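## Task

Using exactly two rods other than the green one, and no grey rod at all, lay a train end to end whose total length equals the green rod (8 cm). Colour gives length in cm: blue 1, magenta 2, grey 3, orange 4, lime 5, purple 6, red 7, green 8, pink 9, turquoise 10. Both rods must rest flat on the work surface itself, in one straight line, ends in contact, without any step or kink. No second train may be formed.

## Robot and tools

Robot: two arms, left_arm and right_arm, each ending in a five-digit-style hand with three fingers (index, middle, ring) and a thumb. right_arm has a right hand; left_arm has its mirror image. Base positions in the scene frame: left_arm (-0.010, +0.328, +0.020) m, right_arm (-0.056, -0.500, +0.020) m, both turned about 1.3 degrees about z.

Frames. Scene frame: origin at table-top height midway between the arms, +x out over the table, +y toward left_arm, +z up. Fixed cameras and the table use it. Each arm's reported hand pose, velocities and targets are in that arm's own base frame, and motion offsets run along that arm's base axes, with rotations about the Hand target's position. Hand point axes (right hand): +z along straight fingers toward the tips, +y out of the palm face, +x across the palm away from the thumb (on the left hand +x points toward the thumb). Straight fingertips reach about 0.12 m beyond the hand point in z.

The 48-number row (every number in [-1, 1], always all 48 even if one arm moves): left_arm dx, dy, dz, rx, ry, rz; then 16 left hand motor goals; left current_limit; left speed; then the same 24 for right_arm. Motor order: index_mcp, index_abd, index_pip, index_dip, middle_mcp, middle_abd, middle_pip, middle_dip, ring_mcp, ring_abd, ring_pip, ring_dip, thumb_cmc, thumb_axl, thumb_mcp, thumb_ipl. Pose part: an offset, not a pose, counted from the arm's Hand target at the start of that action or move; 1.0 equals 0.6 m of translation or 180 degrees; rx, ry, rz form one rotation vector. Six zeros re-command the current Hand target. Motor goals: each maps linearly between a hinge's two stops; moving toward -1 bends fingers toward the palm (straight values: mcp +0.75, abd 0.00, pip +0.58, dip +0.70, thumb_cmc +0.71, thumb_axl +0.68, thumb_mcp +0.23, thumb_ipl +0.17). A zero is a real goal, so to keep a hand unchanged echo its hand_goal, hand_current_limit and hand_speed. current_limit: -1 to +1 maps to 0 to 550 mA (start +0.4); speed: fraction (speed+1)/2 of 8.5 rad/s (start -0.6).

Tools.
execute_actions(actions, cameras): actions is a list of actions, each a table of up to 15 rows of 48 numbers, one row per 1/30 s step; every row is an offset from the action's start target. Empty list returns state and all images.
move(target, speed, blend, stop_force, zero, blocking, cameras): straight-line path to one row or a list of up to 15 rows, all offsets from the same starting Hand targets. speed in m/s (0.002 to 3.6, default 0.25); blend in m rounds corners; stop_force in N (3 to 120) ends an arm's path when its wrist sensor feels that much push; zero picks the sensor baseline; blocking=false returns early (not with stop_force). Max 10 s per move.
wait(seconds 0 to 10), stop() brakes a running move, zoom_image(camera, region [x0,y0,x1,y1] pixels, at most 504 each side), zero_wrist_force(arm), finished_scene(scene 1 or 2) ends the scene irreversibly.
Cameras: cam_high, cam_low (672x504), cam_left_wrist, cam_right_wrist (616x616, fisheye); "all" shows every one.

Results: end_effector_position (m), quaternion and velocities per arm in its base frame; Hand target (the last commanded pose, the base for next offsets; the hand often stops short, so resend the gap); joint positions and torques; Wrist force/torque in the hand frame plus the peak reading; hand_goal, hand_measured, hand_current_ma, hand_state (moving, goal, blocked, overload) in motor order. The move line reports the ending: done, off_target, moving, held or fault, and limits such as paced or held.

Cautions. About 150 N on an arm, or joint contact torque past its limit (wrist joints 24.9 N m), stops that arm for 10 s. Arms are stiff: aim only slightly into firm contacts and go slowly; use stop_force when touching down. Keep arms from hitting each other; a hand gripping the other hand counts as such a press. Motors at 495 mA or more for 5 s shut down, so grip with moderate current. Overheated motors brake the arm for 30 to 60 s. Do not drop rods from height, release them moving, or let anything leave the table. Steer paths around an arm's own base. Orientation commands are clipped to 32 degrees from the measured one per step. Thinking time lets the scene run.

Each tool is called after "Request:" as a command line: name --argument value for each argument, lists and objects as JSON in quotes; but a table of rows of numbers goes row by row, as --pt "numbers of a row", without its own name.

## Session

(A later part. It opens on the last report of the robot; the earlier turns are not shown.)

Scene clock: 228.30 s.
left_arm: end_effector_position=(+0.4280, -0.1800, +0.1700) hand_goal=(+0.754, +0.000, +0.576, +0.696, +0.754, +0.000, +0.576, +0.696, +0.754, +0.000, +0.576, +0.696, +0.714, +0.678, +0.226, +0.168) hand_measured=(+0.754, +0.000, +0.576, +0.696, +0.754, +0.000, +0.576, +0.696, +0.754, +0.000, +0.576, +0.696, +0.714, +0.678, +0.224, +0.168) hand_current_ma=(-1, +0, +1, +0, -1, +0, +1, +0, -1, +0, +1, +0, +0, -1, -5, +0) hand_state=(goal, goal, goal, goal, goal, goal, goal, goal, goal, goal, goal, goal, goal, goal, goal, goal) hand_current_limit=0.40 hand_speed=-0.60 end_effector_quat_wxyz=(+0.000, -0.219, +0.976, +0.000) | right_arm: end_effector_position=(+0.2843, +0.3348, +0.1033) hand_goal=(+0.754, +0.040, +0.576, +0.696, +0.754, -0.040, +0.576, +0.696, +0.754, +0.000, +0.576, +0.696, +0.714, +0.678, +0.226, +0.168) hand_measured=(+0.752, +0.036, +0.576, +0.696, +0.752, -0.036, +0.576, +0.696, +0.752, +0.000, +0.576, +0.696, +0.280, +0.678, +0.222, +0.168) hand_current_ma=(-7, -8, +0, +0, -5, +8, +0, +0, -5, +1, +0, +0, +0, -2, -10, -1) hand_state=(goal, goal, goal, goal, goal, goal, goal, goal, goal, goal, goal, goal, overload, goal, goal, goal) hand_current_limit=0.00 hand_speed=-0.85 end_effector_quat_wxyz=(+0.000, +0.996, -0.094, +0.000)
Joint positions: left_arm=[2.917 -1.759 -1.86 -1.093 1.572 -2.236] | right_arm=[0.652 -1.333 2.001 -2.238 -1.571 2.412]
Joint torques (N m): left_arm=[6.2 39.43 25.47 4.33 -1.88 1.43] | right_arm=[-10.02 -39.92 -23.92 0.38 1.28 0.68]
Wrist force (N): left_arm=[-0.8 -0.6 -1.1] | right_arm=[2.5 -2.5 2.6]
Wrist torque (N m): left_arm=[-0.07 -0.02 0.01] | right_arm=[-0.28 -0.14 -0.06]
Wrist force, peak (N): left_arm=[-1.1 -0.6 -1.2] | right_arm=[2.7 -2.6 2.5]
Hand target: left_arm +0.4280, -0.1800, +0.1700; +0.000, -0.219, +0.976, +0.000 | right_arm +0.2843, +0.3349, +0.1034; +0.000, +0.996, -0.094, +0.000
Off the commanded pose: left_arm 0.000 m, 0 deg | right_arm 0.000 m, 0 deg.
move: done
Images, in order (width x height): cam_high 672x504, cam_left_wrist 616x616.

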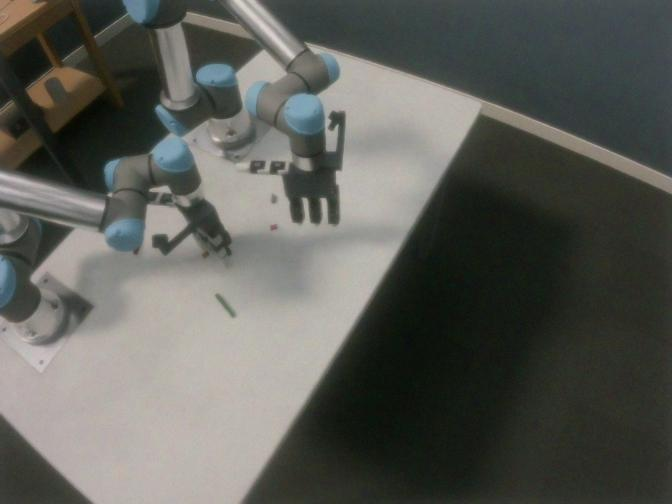

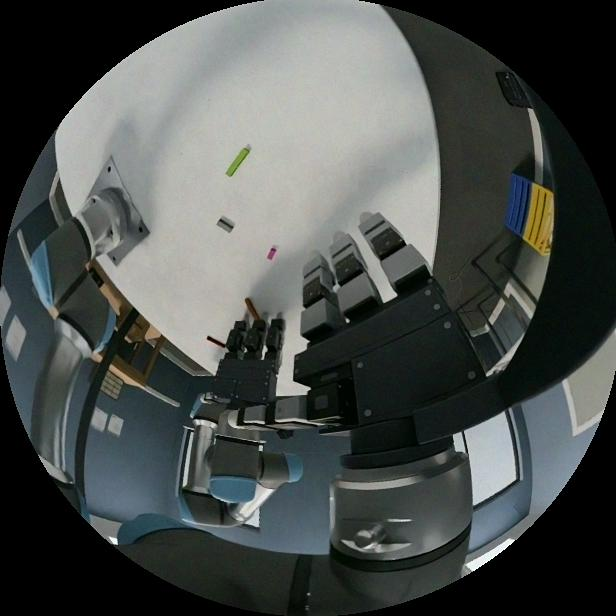

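Request:
move --pt "0 0 0 0 0 0 0.754 0 0.576 0.696 0.754 0 0.576 0.696 0.754 0 0.576 0.696 0.714 0.678 0.226 0.168 0.4 -0.6 0 0 0.06 0 0 0 0.754 0.04 0.576 0.696 0.754 -0.04 0.576 0.696 0.754 0 0.576 0.696 0.714 0.678 0.226 0.168 0.0 -0.85" --pt "-0.1333 -0.07 0 0 0 0 0.754 0 0.576 0.696 0.754 0 0.576 0.696 0.754 0 0.576 0.696 0.714 0.678 0.226 0.168 0.4 -0.6 0 -0.25 0.2 0 0 0 0.754 0.04 0.576 0.696 0.754 -0.04 0.576 0.696 0.754 0 0.576 0.696 0.714 0.678 0.226 0.168 0.0 -0.85" --speed '[0.08, 0.25]' --blend '[0.01, 0]' --cameras '["cam_left_wrist", "cam_high", "cam_right_wrist"]'

Request:
zoom_image --camera "cam_left_wrist" --region '[240, 260, 300, 320]'

Request:
zoom_image --camera "cam_high" --region '[180, 210, 260, 290]'

Scene clock: 233.03 s.
left_arm: end_effector_position=(+0.3480, -0.2220, +0.1700) hand_goal=(+0.754, +0.000, +0.576, +0.696, +0.754, +0.000, +0.576, +0.696, +0.754, +0.000, +0.576, +0.696, +0.714, +0.678, +0.226, +0.168) hand_measured=(+0.754, +0.000, +0.576, +0.696, +0.754, +0.000, +0.576, +0.696, +0.754, +0.000, +0.576, +0.696, +0.714, +0.678, +0.224, +0.168) hand_current_ma=(-1, +0, +1, +0, -1, +0, +1, +0, -1, +0, +1, +0, +0, -1, -5, +0) hand_state=(goal, goal, goal, goal, goal, goal, goal, goal, goal, goal, goal, goal, goal, goal, goal, goal) hand_current_limit=0.40 hand_speed=-0.60 end_effector_quat_wxyz=(+0.000, -0.219, +0.976, +0.000) | right_arm: end_effector_position=(+0.2843, +0.1849, +0.2233) hand_goal=(+0.754, +0.040, +0.576, +0.696, +0.754, -0.040, +0.576, +0.696, +0.754, +0.000, +0.576, +0.696, +0.714, +0.678, +0.226, +0.168) hand_measured=(+0.752, +0.036, +0.576, +0.696, +0.752, -0.036, +0.576, +0.696, +0.752, +0.000, +0.576, +0.696, +0.280, +0.678, +0.222, +0.168) hand_current_ma=(-6, -8, +0, +0, -4, +7, +0, +0, -4, +1, +0, +0, +0, -2, -10, -1) hand_state=(goal, goal, goal, goal, goal, goal, goal, goal, goal, goal, goal, goal, overload, goal, goal, goal) hand_current_limit=0.00 hand_speed=-0.85 end_effector_quat_wxyz=(+0.000, +0.996, -0.094, +0.000)
Joint positions: left_arm=[2.792 -1.652 -1.985 -1.075 1.572 -2.361] | right_arm=[0.361 -1.749 2.081 -1.903 -1.571 2.12]
Joint torques (N m): left_arm=[5.75 12.01 24.74 0.76 1.07 0.04] | right_arm=[-7.84 -22.41 -37.95 -2.53 1.16 -0.91]
Wrist force (N): left_arm=[-0.7 -0.3 -1.1] | right_arm=[2.8 -2.3 2.4]
Wrist torque (N m): left_arm=[-0.02 -0.06 -0.07] | right_arm=[-0.21 -0.18 -0.03]
Wrist force, peak (N): left_arm=[-2.3 -0.9 -0.6] | right_arm=[2.4 -5.4 2.3]
Hand target: left_arm +0.3480, -0.2220, +0.1700; +0.000, -0.219, +0.976, +0.000 | right_arm +0.2843, +0.1849, +0.2234; +0.000, +0.996, -0.094, +0.000
Off the commanded pose: left_arm 0.000 m, 0 deg | right_arm 0.000 m, 0 deg.
move: done
Images, in order (width x height): cam_high 672x504, cam_left_wrist 616x616, cam_right_wrist 616x616.

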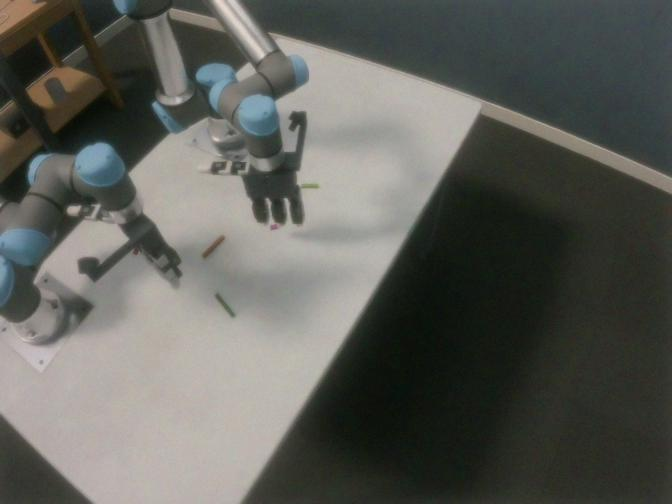

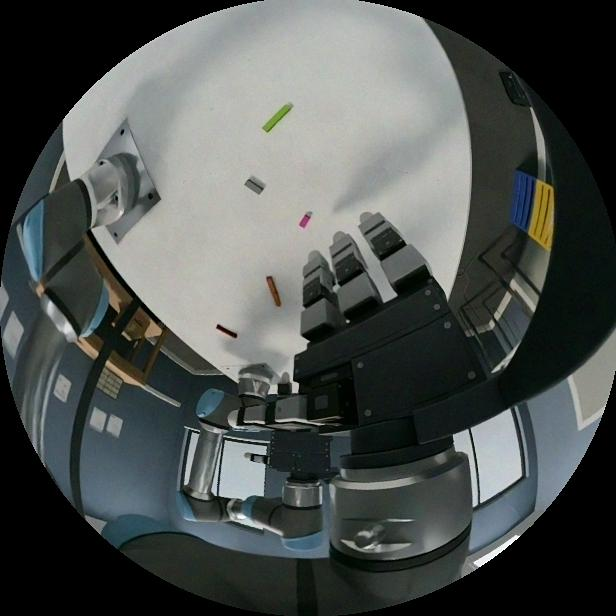

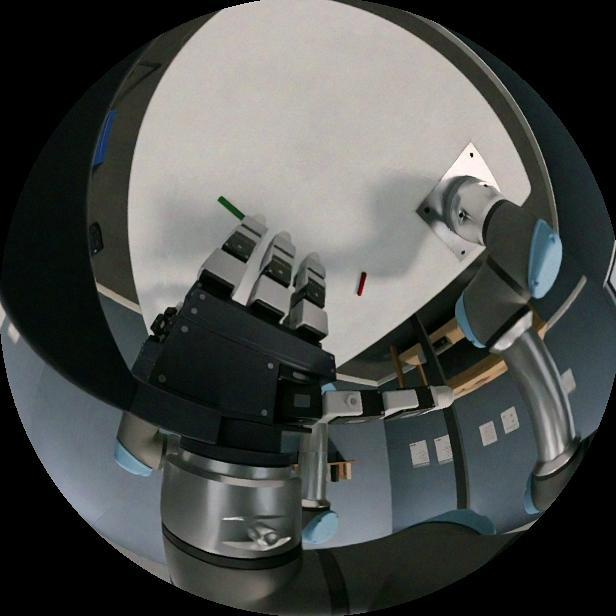

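Scaled by 8.400 from the camera's 616x616 image, which has a finer 880x880 frame.

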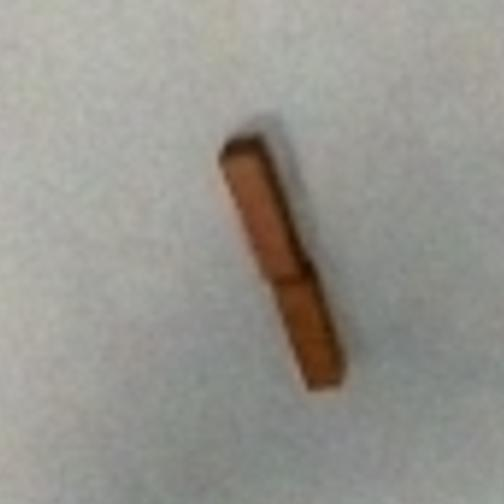

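Scaled by 6.300 from the camera's 672x504 image, which has a finer 960x720 frame.

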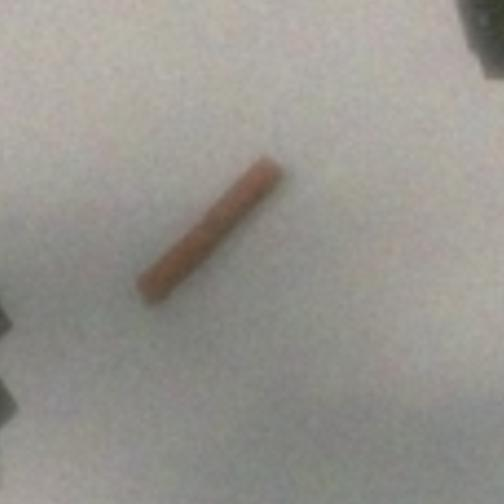

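Request:
move --target '[0.1333, 0.07, 0, 0, 0, 0, 0.754, 0, 0.576, 0.696, 0.754, 0, 0.576, 0.696, 0.754, 0, 0.576, 0.696, 0.714, 0.678, 0.226, 0.168, 0.4, -0.6, 0, 0.15, -0.0, 0, 0, 0, 0.754, 0.04, 0.576, 0.696, 0.754, -0.04, 0.576, 0.696, 0.754, 0, 0.576, 0.696, 0.714, 0.678, 0.226, 0.168, 0.0, -0.85]' --speed 0.15

Request:
move --pt "0 0 0 0 0 0 0.754 0 0.576 0.696 0.754 0 0.576 0.696 0.754 0 0.576 0.696 0.714 0.678 0.226 0.168 0.4 -0.6 0 0.1 -0.1 0 0 0 0.754 0.04 0.576 0.696 0.754 -0.04 0.576 0.696 0.754 0 0.576 0.696 0.714 0.678 0.226 0.168 0.0 -0.85" --pt "0 0 0 0 0 0 0.754 0 0.576 0.696 0.754 0 0.576 0.696 0.754 0 0.576 0.696 0.714 0.678 0.226 0.168 0.4 -0.6 0 0.1 -0.2 0 0 0 0.754 0.04 0.576 0.696 0.754 -0.04 0.576 0.696 0.754 0 0.576 0.696 0.714 0.678 0.226 0.168 0.0 -0.85" --speed '[0.15, 0.06]'

Request:
move --target '[0, 0, 0, 0, 0, 0, 0.754, 0, 0.576, 0.696, 0.754, 0, 0.576, 0.696, 0.754, 0, 0.576, 0.696, 0.714, 0.678, 0.226, 0.168, 0.4, -0.6, 0, 0, 0, 0, 0, 0, 0.754, -0.12, 0.576, 0.696, 0.754, 0.12, 0.576, 0.696, 0.754, 0, 0.576, 0.696, 0.714, 0.678, 0.226, 0.168, 0.0, -0.85]' --speed 0.05 --cameras '["cam_left_wrist"]'

Request:
zoom_image --camera "cam_left_wrist" --region '[230, 285, 280, 335]'

Scene clock: 246.10 s.
left_arm: end_effector_position=(+0.4279, -0.1800, +0.1699) hand_goal=(+0.754, +0.000, +0.576, +0.696, +0.754, +0.000, +0.576, +0.696, +0.754, +0.000, +0.576, +0.696, +0.714, +0.678, +0.226, +0.168) hand_measured=(+0.754, +0.000, +0.576, +0.696, +0.754, +0.000, +0.576, +0.696, +0.754, +0.000, +0.576, +0.696, +0.714, +0.678, +0.224, +0.168) hand_current_ma=(-1, +0, +1, +0, -1, +0, +1, +0, -1, +0, +1, +0, +0, -1, -5, +0) hand_state=(goal, goal, goal, goal, goal, goal, goal, goal, goal, goal, goal, goal, goal, goal, goal, goal) hand_current_limit=0.40 hand_speed=-0.60 end_effector_quat_wxyz=(+0.000, -0.219, +0.976, +0.001) | right_arm: end_effector_position=(+0.2844, +0.2749, +0.2234) hand_goal=(+0.754, +0.040, +0.576, +0.696, +0.754, -0.040, +0.576, +0.696, +0.754, +0.000, +0.576, +0.696, +0.714, +0.678, +0.226, +0.168) hand_measured=(+0.752, +0.036, +0.576, +0.696, +0.752, -0.036, +0.576, +0.696, +0.752, +0.000, +0.576, +0.696, +0.280, +0.678, +0.222, +0.168) hand_current_ma=(-6, -7, +0, +0, -4, +7, +0, +0, -4, +1, +0, +0, +0, -2, -10, -1) hand_state=(goal, goal, goal, goal, goal, goal, goal, goal, goal, goal, goal, goal, overload, goal, goal, goal) hand_current_limit=0.00 hand_speed=-0.85 end_effector_quat_wxyz=(+0.000, +0.996, -0.094, +0.000)
Joint positions: left_arm=[2.917 -1.76 -1.86 -1.093 1.572 -2.236] | right_arm=[0.55 -1.59 1.94 -1.921 -1.571 2.309]
Joint torques (N m): left_arm=[-3.97 35.18 20.03 4.38 -1.49 -0.1] | right_arm=[0.1 -27.47 -14.06 0.41 -1.82 0.14]
Wrist force (N): left_arm=[-1.1 -0.8 -1.3] | right_arm=[2.5 -2.5 2.5]
Wrist torque (N m): left_arm=[-0.07 0.01 0.00] | right_arm=[-0.23 -0.15 0.14]
Wrist force, peak (N): left_arm=[-2.4 -0.6 -1.2] | right_arm=[2.2 -4.1 2.7]
Hand target: left_arm +0.4280, -0.1800, +0.1700; +0.000, -0.219, +0.976, +0.000 | right_arm +0.2843, +0.2749, +0.2234; +0.000, +0.996, -0.094, +0.000
Off the commanded pose: left_arm 0.000 m, 0 deg | right_arm 0.000 m, 0 deg.
move: done

Scene clock: 248.33 s.
left_arm: end_effector_position=(+0.4280, -0.1800, +0.1700) hand_goal=(+0.754, +0.000, +0.576, +0.696, +0.754, +0.000, +0.576, +0.696, +0.754, +0.000, +0.576, +0.696, +0.714, +0.678, +0.226, +0.168) hand_measured=(+0.754, +0.000, +0.576, +0.696, +0.754, +0.000, +0.576, +0.696, +0.754, +0.000, +0.576, +0.696, +0.714, +0.678, +0.224, +0.168) hand_current_ma=(-1, +0, +1, +0, -1, +0, +1, +0, -1, +0, +1, +0, +0, -1, -5, +0) hand_state=(goal, goal, goal, goal, goal, goal, goal, goal, goal, goal, goal, goal, goal, goal, goal, goal) hand_current_limit=0.40 hand_speed=-0.60 end_effector_quat_wxyz=(+0.000, -0.219, +0.976, +0.000) | right_arm: end_effector_position=(+0.2842, +0.3348, +0.1032) hand_goal=(+0.754, +0.040, +0.576, +0.696, +0.754, -0.040, +0.576, +0.696, +0.754, +0.000, +0.576, +0.696, +0.714, +0.678, +0.226, +0.168) hand_measured=(+0.752, +0.036, +0.576, +0.696, +0.752, -0.036, +0.576, +0.696, +0.752, +0.000, +0.576, +0.696, +0.280, +0.678, +0.222, +0.168) hand_current_ma=(-6, -7, +0, +0, -4, +7, +0, +0, -4, +1, +0, +0, +0, -2, -10, -1) hand_state=(goal, goal, goal, goal, goal, goal, goal, goal, goal, goal, goal, goal, overload, goal, goal, goal) hand_current_limit=0.00 hand_speed=-0.85 end_effector_quat_wxyz=(+0.000, +0.996, -0.094, +0.000)
Joint positions: left_arm=[2.917 -1.759 -1.86 -1.093 1.572 -2.236] | right_arm=[0.652 -1.333 2.001 -2.238 -1.571 2.412]
Joint torques (N m): left_arm=[-4.74 39.55 26.18 4.41 -1.62 1.51] | right_arm=[-11.02 -43.49 -33.61 0.3 -2.27 0.32]
Wrist force (N): left_arm=[-0.9 -0.7 -1.1] | right_arm=[2.6 -2.5 2.3]
Wrist torque (N m): left_arm=[-0.08 -0.02 0.01] | right_arm=[-0.25 -0.15 0.08]
Wrist force, peak (N): left_arm=[-1.3 -0.6 -1.4] | right_arm=[2.4 -3.6 3.4]
Hand target: left_arm +0.4280, -0.1800, +0.1700; +0.000, -0.219, +0.976, +0.000 | right_arm +0.2843, +0.3349, +0.1034; +0.000, +0.996, -0.094, +0.000
Off the commanded pose: left_arm 0.000 m, 0 deg | right_arm 0.000 m, 0 deg.
move: done

Scene clock: 248.83 s.
left_arm: end_effector_position=(+0.4280, -0.1800, +0.1700) hand_goal=(+0.754, +0.000, +0.576, +0.696, +0.754, +0.000, +0.576, +0.696, +0.754, +0.000, +0.576, +0.696, +0.714, +0.678, +0.226, +0.168) hand_measured=(+0.754, +0.000, +0.576, +0.696, +0.754, +0.000, +0.576, +0.696, +0.754, +0.000, +0.576, +0.696, +0.714, +0.678, +0.224, +0.168) hand_current_ma=(-1, +0, +1, +0, -1, +0, +1, +0, -1, +0, +1, +0, +0, -1, -5, +0) hand_state=(goal, goal, goal, goal, goal, goal, goal, goal, goal, goal, goal, goal, goal, goal, goal, goal) hand_current_limit=0.40 hand_speed=-0.60 end_effector_quat_wxyz=(+0.000, -0.219, +0.976, +0.000) | right_arm: end_effector_position=(+0.2843, +0.3349, +0.1034) hand_goal=(+0.754, -0.120, +0.576, +0.696, +0.754, +0.120, +0.576, +0.696, +0.754, +0.000, +0.576, +0.696, +0.714, +0.678, +0.226, +0.168) hand_measured=(+0.752, -0.082, +0.576, +0.696, +0.752, +0.082, +0.576, +0.696, +0.752, +0.000, +0.576, +0.696, +0.280, +0.678, +0.222, +0.168) hand_current_ma=(-6, +115, +0, +0, -4, -113, +0, +0, -4, +1, +0, +0, +0, -2, -10, -1) hand_state=(goal, blocked, goal, goal, goal, blocked, goal, goal, goal, goal, goal, goal, overload, goal, goal, goal) hand_current_limit=0.00 hand_speed=-0.85 end_effector_quat_wxyz=(+0.000, +0.996, -0.094, +0.000)
Joint positions: left_arm=[2.917 -1.759 -1.86 -1.093 1.572 -2.236] | right_arm=[0.652 -1.334 2.001 -2.238 -1.571 2.412]
Joint torques (N m): left_arm=[-5.05 39.57 26.83 4.36 -1.54 1.42] | right_arm=[-8.75 -43.45 -33.92 -0.37 -2.41 0.36]
Wrist force (N): left_arm=[-1.0 -0.5 -1.0] | right_arm=[2.4 -2.7 2.4]
Wrist torque (N m): left_arm=[-0.05 0.00 0.00] | right_arm=[-0.27 -0.12 0.05]
Wrist force, peak (N): left_arm=[-1.2 -0.8 -1.2] | right_arm=[2.7 -2.7 2.5]
Hand target: left_arm +0.4280, -0.1800, +0.1700; +0.000, -0.219, +0.976, +0.000 | right_arm +0.2843, +0.3349, +0.1034; +0.000, +0.996, -0.094, +0.000
Off the commanded pose: left_arm 0.000 m, 0 deg | right_arm 0.000 m, 0 deg.
move: done
Images, in order (width x height): cam_left_wrist 616x616.

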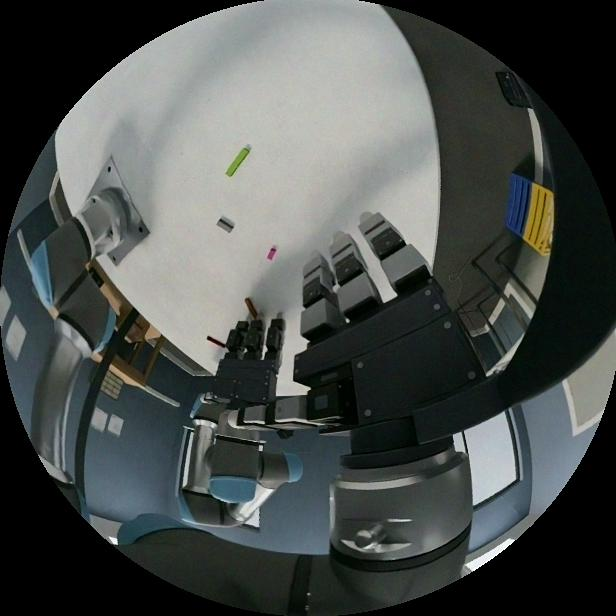

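Scaled by 10.080 from the camera's 616x616 image, which has a finer 880x880 frame.

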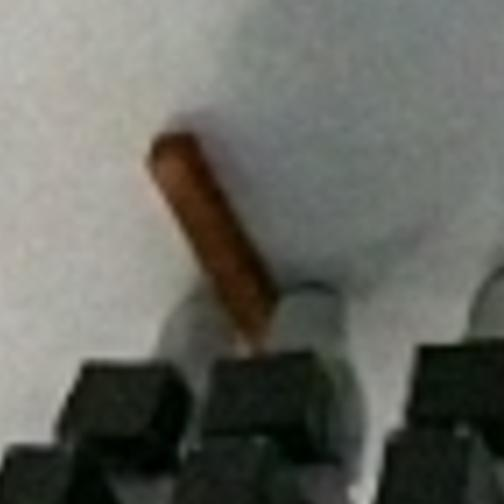

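Request:
move --pt "0 0 0 0 0 0 0.754 0 0.576 0.696 0.754 0 0.576 0.696 0.754 0 0.576 0.696 0.714 0.678 0.226 0.168 0.4 -0.6 -0.0047 -0.0008 0 0 0 0 0.754 -0.12 0.576 0.696 0.754 0.12 0.576 0.696 0.754 0 0.576 0.696 0.714 0.678 0.226 0.168 0.0 -0.85" --pt "0 0 0 0 0 0 0.754 0 0.576 0.696 0.754 0 0.576 0.696 0.754 0 0.576 0.696 0.714 0.678 0.226 0.168 0.4 -0.6 -0.0037 0.0048 0 0 0 0 0.754 -0.12 0.576 0.696 0.754 0.12 0.576 0.696 0.754 0 0.576 0.696 0.714 0.678 0.226 0.168 0.0 -0.85" --speed 0.02

Request:
move --target '[0, 0, 0, 0, 0, 0, 0.754, 0, 0.576, 0.696, 0.754, 0, 0.576, 0.696, 0.754, 0, 0.576, 0.696, 0.714, 0.678, 0.226, 0.168, 0.4, -0.6, 0, 0, 0, 0, 0, 0, 0.754, 0.04, 0.576, 0.696, 0.754, -0.04, 0.576, 0.696, 0.754, 0, 0.576, 0.696, 0.714, 0.678, 0.226, 0.168, 0.0, -0.85]' --speed 0.05

Request:
move --pt "0 0 0 0 0 0 0.754 0 0.576 0.696 0.754 0 0.576 0.696 0.754 0 0.576 0.696 0.714 0.678 0.226 0.168 0.4 -0.6 0 0 0.06 0 0 0 0.754 0.04 0.576 0.696 0.754 -0.04 0.576 0.696 0.754 0 0.576 0.696 0.714 0.678 0.226 0.168 0.0 -0.85" --pt "-0.1333 -0.07 -0.05 0 0 0 0.754 0 0.576 0.696 0.754 0 0.576 0.696 0.754 0 0.576 0.696 0.714 0.678 0.226 0.168 0.4 -0.6 0 -0.25 0.2 0 0 0 0.754 0.04 0.576 0.696 0.754 -0.04 0.576 0.696 0.754 0 0.576 0.696 0.714 0.678 0.226 0.168 0.0 -0.85" --speed '[0.08, 0.25]' --blend '[0.01, 0]' --cameras '["cam_left_wrist", "cam_high"]'

Request:
zoom_image --camera "cam_left_wrist" --region '[240, 260, 300, 320]'

Request:
zoom_image --camera "cam_high" --region '[180, 220, 240, 280]'

Scene clock: 256.27 s.
left_arm: end_effector_position=(+0.4280, -0.1800, +0.1700) hand_goal=(+0.754, +0.000, +0.576, +0.696, +0.754, +0.000, +0.576, +0.696, +0.754, +0.000, +0.576, +0.696, +0.714, +0.678, +0.226, +0.168) hand_measured=(+0.754, +0.000, +0.576, +0.696, +0.754, +0.000, +0.576, +0.696, +0.754, +0.000, +0.576, +0.696, +0.714, +0.678, +0.224, +0.168) hand_current_ma=(-1, +0, +1, +0, -1, +0, +1, +0, -1, +0, +1, +0, +0, -1, -5, +0) hand_state=(goal, goal, goal, goal, goal, goal, goal, goal, goal, goal, goal, goal, goal, goal, goal, goal) hand_current_limit=0.40 hand_speed=-0.60 end_effector_quat_wxyz=(+0.000, -0.219, +0.976, +0.000) | right_arm: end_effector_position=(+0.2821, +0.3379, +0.1034) hand_goal=(+0.754, -0.120, +0.576, +0.696, +0.754, +0.120, +0.576, +0.696, +0.754, +0.000, +0.576, +0.696, +0.714, +0.678, +0.226, +0.168) hand_measured=(+0.752, -0.082, +0.576, +0.696, +0.752, +0.082, +0.576, +0.696, +0.752, +0.000, +0.576, +0.696, +0.280, +0.678, +0.222, +0.168) hand_current_ma=(-6, +115, +0, +0, -4, -113, +0, +0, -4, +1, +0, +0, +0, -2, -10, -1) hand_state=(goal, blocked, goal, goal, goal, blocked, goal, goal, goal, goal, goal, goal, overload, goal, goal, goal) hand_current_limit=0.00 hand_speed=-0.85 end_effector_quat_wxyz=(+0.000, +0.996, -0.094, +0.000)
Joint positions: left_arm=[2.917 -1.759 -1.86 -1.093 1.572 -2.236] | right_arm=[0.66 -1.331 1.998 -2.237 -1.571 2.419]
Joint torques (N m): left_arm=[-4.7 39.28 26.47 4.35 -1.6 1.52] | right_arm=[-7.08 -39.03 -10.6 -0.54 -1.79 -0.51]
Wrist force (N): left_arm=[-1.1 -0.5 -1.1] | right_arm=[2.7 -2.3 2.4]
Wrist torque (N m): left_arm=[-0.06 0.01 -0.01] | right_arm=[-0.23 -0.15 -0.04]
Wrist force, peak (N): left_arm=[-1.2 -0.9 -1.2] | right_arm=[2.8 -2.8 2.6]
Hand target: left_arm +0.4280, -0.1800, +0.1700; +0.000, -0.219, +0.976, +0.000 | right_arm +0.2821, +0.3378, +0.1034; +0.000, +0.996, -0.094, +0.000
Off the commanded pose: left_arm 0.000 m, 0 deg | right_arm 0.000 m, 0 deg.
move: done

Scene clock: 256.80 s.
left_arm: end_effector_position=(+0.4280, -0.1800, +0.1700) hand_goal=(+0.754, +0.000, +0.576, +0.696, +0.754, +0.000, +0.576, +0.696, +0.754, +0.000, +0.576, +0.696, +0.714, +0.678, +0.226, +0.168) hand_measured=(+0.754, +0.000, +0.576, +0.696, +0.754, +0.000, +0.576, +0.696, +0.754, +0.000, +0.576, +0.696, +0.714, +0.678, +0.224, +0.168) hand_current_ma=(-1, +0, +1, +0, -1, +0, +1, +0, -1, +0, +1, +0, +0, -1, -5, +0) hand_state=(goal, goal, goal, goal, goal, goal, goal, goal, goal, goal, goal, goal, goal, goal, goal, goal) hand_current_limit=0.40 hand_speed=-0.60 end_effector_quat_wxyz=(+0.000, -0.219, +0.976, +0.000) | right_arm: end_effector_position=(+0.2821, +0.3377, +0.1033) hand_goal=(+0.754, +0.040, +0.576, +0.696, +0.754, -0.040, +0.576, +0.696, +0.754, +0.000, +0.576, +0.696, +0.714, +0.678, +0.226, +0.168) hand_measured=(+0.752, +0.036, +0.576, +0.696, +0.752, -0.036, +0.576, +0.696, +0.752, +0.000, +0.576, +0.696, +0.280, +0.678, +0.222, +0.168) hand_current_ma=(-6, -8, +0, +0, -4, +8, +0, +0, -4, +1, +0, +0, +0, -2, -10, -1) hand_state=(goal, goal, goal, goal, goal, goal, goal, goal, goal, goal, goal, goal, overload, goal, goal, goal) hand_current_limit=0.00 hand_speed=-0.85 end_effector_quat_wxyz=(+0.000, +0.996, -0.094, +0.000)
Joint positions: left_arm=[2.917 -1.759 -1.86 -1.093 1.572 -2.236] | right_arm=[0.659 -1.332 1.998 -2.237 -1.571 2.419]
Joint torques (N m): left_arm=[-4.61 39.6 26.96 4.41 -1.58 1.46] | right_arm=[-12.06 -44.29 -6.75 -3.45 -1.79 -0.79]
Wrist force (N): left_arm=[-1.0 -0.6 -0.8] | right_arm=[2.7 -2.4 2.5]
Wrist torque (N m): left_arm=[-0.09 0.00 0.00] | right_arm=[-0.26 -0.17 -0.03]
Wrist force, peak (N): left_arm=[-1.0 -0.7 -1.3] | right_arm=[2.6 -2.7 2.5]
Hand target: left_arm +0.4280, -0.1800, +0.1700; +0.000, -0.219, +0.976, +0.000 | right_arm +0.2821, +0.3378, +0.1034; +0.000, +0.996, -0.094, +0.000
Off the commanded pose: left_arm 0.000 m, 0 deg | right_arm 0.000 m, 0 deg.
move: done

Scene clock: 258.43 s.
left_arm: end_effector_position=(+0.3480, -0.2220, +0.1400) hand_goal=(+0.754, +0.000, +0.576, +0.696, +0.754, +0.000, +0.576, +0.696, +0.754, +0.000, +0.576, +0.696, +0.714, +0.678, +0.226, +0.168) hand_measured=(+0.754, +0.000, +0.576, +0.696, +0.754, +0.000, +0.576, +0.696, +0.754, +0.000, +0.576, +0.696, +0.714, +0.678, +0.224, +0.168) hand_current_ma=(-1, +0, +1, +0, -1, +0, +1, +0, -1, +0, +1, +0, +0, -1, -5, +0) hand_state=(goal, goal, goal, goal, goal, goal, goal, goal, goal, goal, goal, goal, goal, goal, goal, goal) hand_current_limit=0.40 hand_speed=-0.60 end_effector_quat_wxyz=(+0.000, -0.219, +0.976, +0.000) | right_arm: end_effector_position=(+0.2821, +0.1878, +0.2233) hand_goal=(+0.754, +0.040, +0.576, +0.696, +0.754, -0.040, +0.576, +0.696, +0.754, +0.000, +0.576, +0.696, +0.714, +0.678, +0.226, +0.168) hand_measured=(+0.752, +0.036, +0.576, +0.696, +0.752, -0.036, +0.576, +0.696, +0.752, +0.000, +0.576, +0.696, +0.280, +0.678, +0.222, +0.168) hand_current_ma=(-5, -8, +0, +0, -4, +7, +0, +0, -4, +1, +0, +0, +0, -2, -10, -1) hand_state=(goal, goal, goal, goal, goal, goal, goal, goal, goal, goal, goal, goal, overload, goal, goal, goal) hand_current_limit=0.00 hand_speed=-0.85 end_effector_quat_wxyz=(+0.000, +0.996, -0.094, +0.000)
Joint positions: left_arm=[2.792 -1.692 -2.029 -0.991 1.572 -2.361] | right_arm=[0.37 -1.749 2.081 -1.903 -1.571 2.129]
Joint torques (N m): left_arm=[5.53 12.53 19.72 0.38 1.28 0] | right_arm=[-6.8 -22.25 -36.53 -2.64 1.08 -0.66]
Wrist force (N): left_arm=[-0.5 -0.6 -1.0] | right_arm=[2.8 -2.2 2.3]
Wrist torque (N m): left_arm=[-0.07 -0.09 -0.05] | right_arm=[-0.19 -0.18 -0.03]
Wrist force, peak (N): left_arm=[-2.2 -0.5 -1.5] | right_arm=[2.3 -5.2 2.3]
Hand target: left_arm +0.3480, -0.2220, +0.1400; +0.000, -0.219, +0.976, +0.000 | right_arm +0.2821, +0.1878, +0.2234; +0.000, +0.996, -0.094, +0.000
Off the commanded pose: left_arm 0.000 m, 0 deg | right_arm 0.000 m, 0 deg.
move: done
Images, in order (width x height): cam_high 672x504, cam_left_wrist 616x616.

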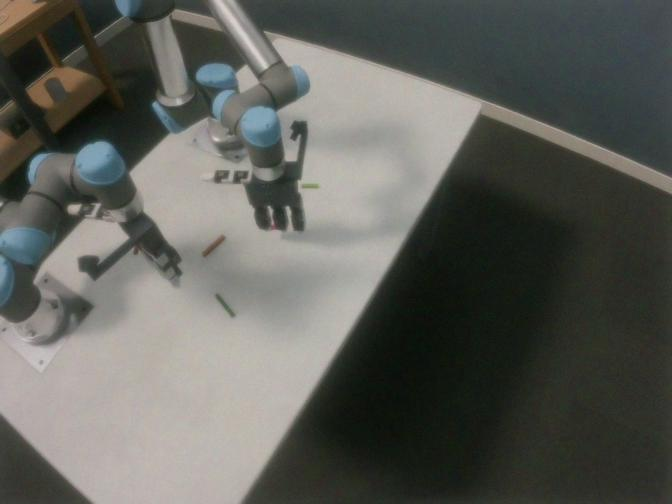

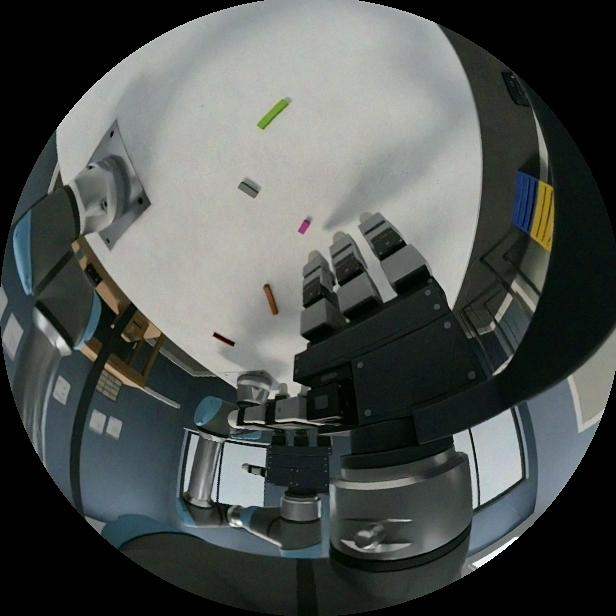

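Scaled by 8.400 from the camera's 616x616 image, which has a finer 880x880 frame.

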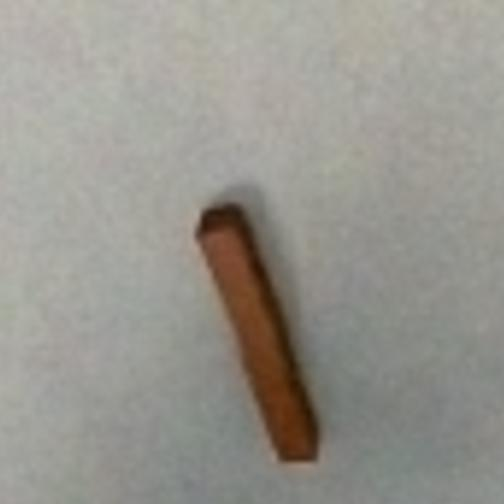

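Scaled by 8.400 from the camera's 672x504 image, which has a finer 960x720 frame.

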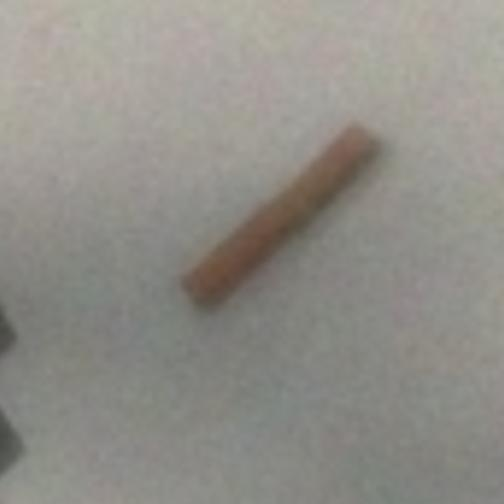

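Request:
zoom_image --camera "cam_left_wrist" --region '[255, 280, 287, 320]'

Scaled by 12.600 from the camera's 616x616 image, which has a finer 880x880 frame.

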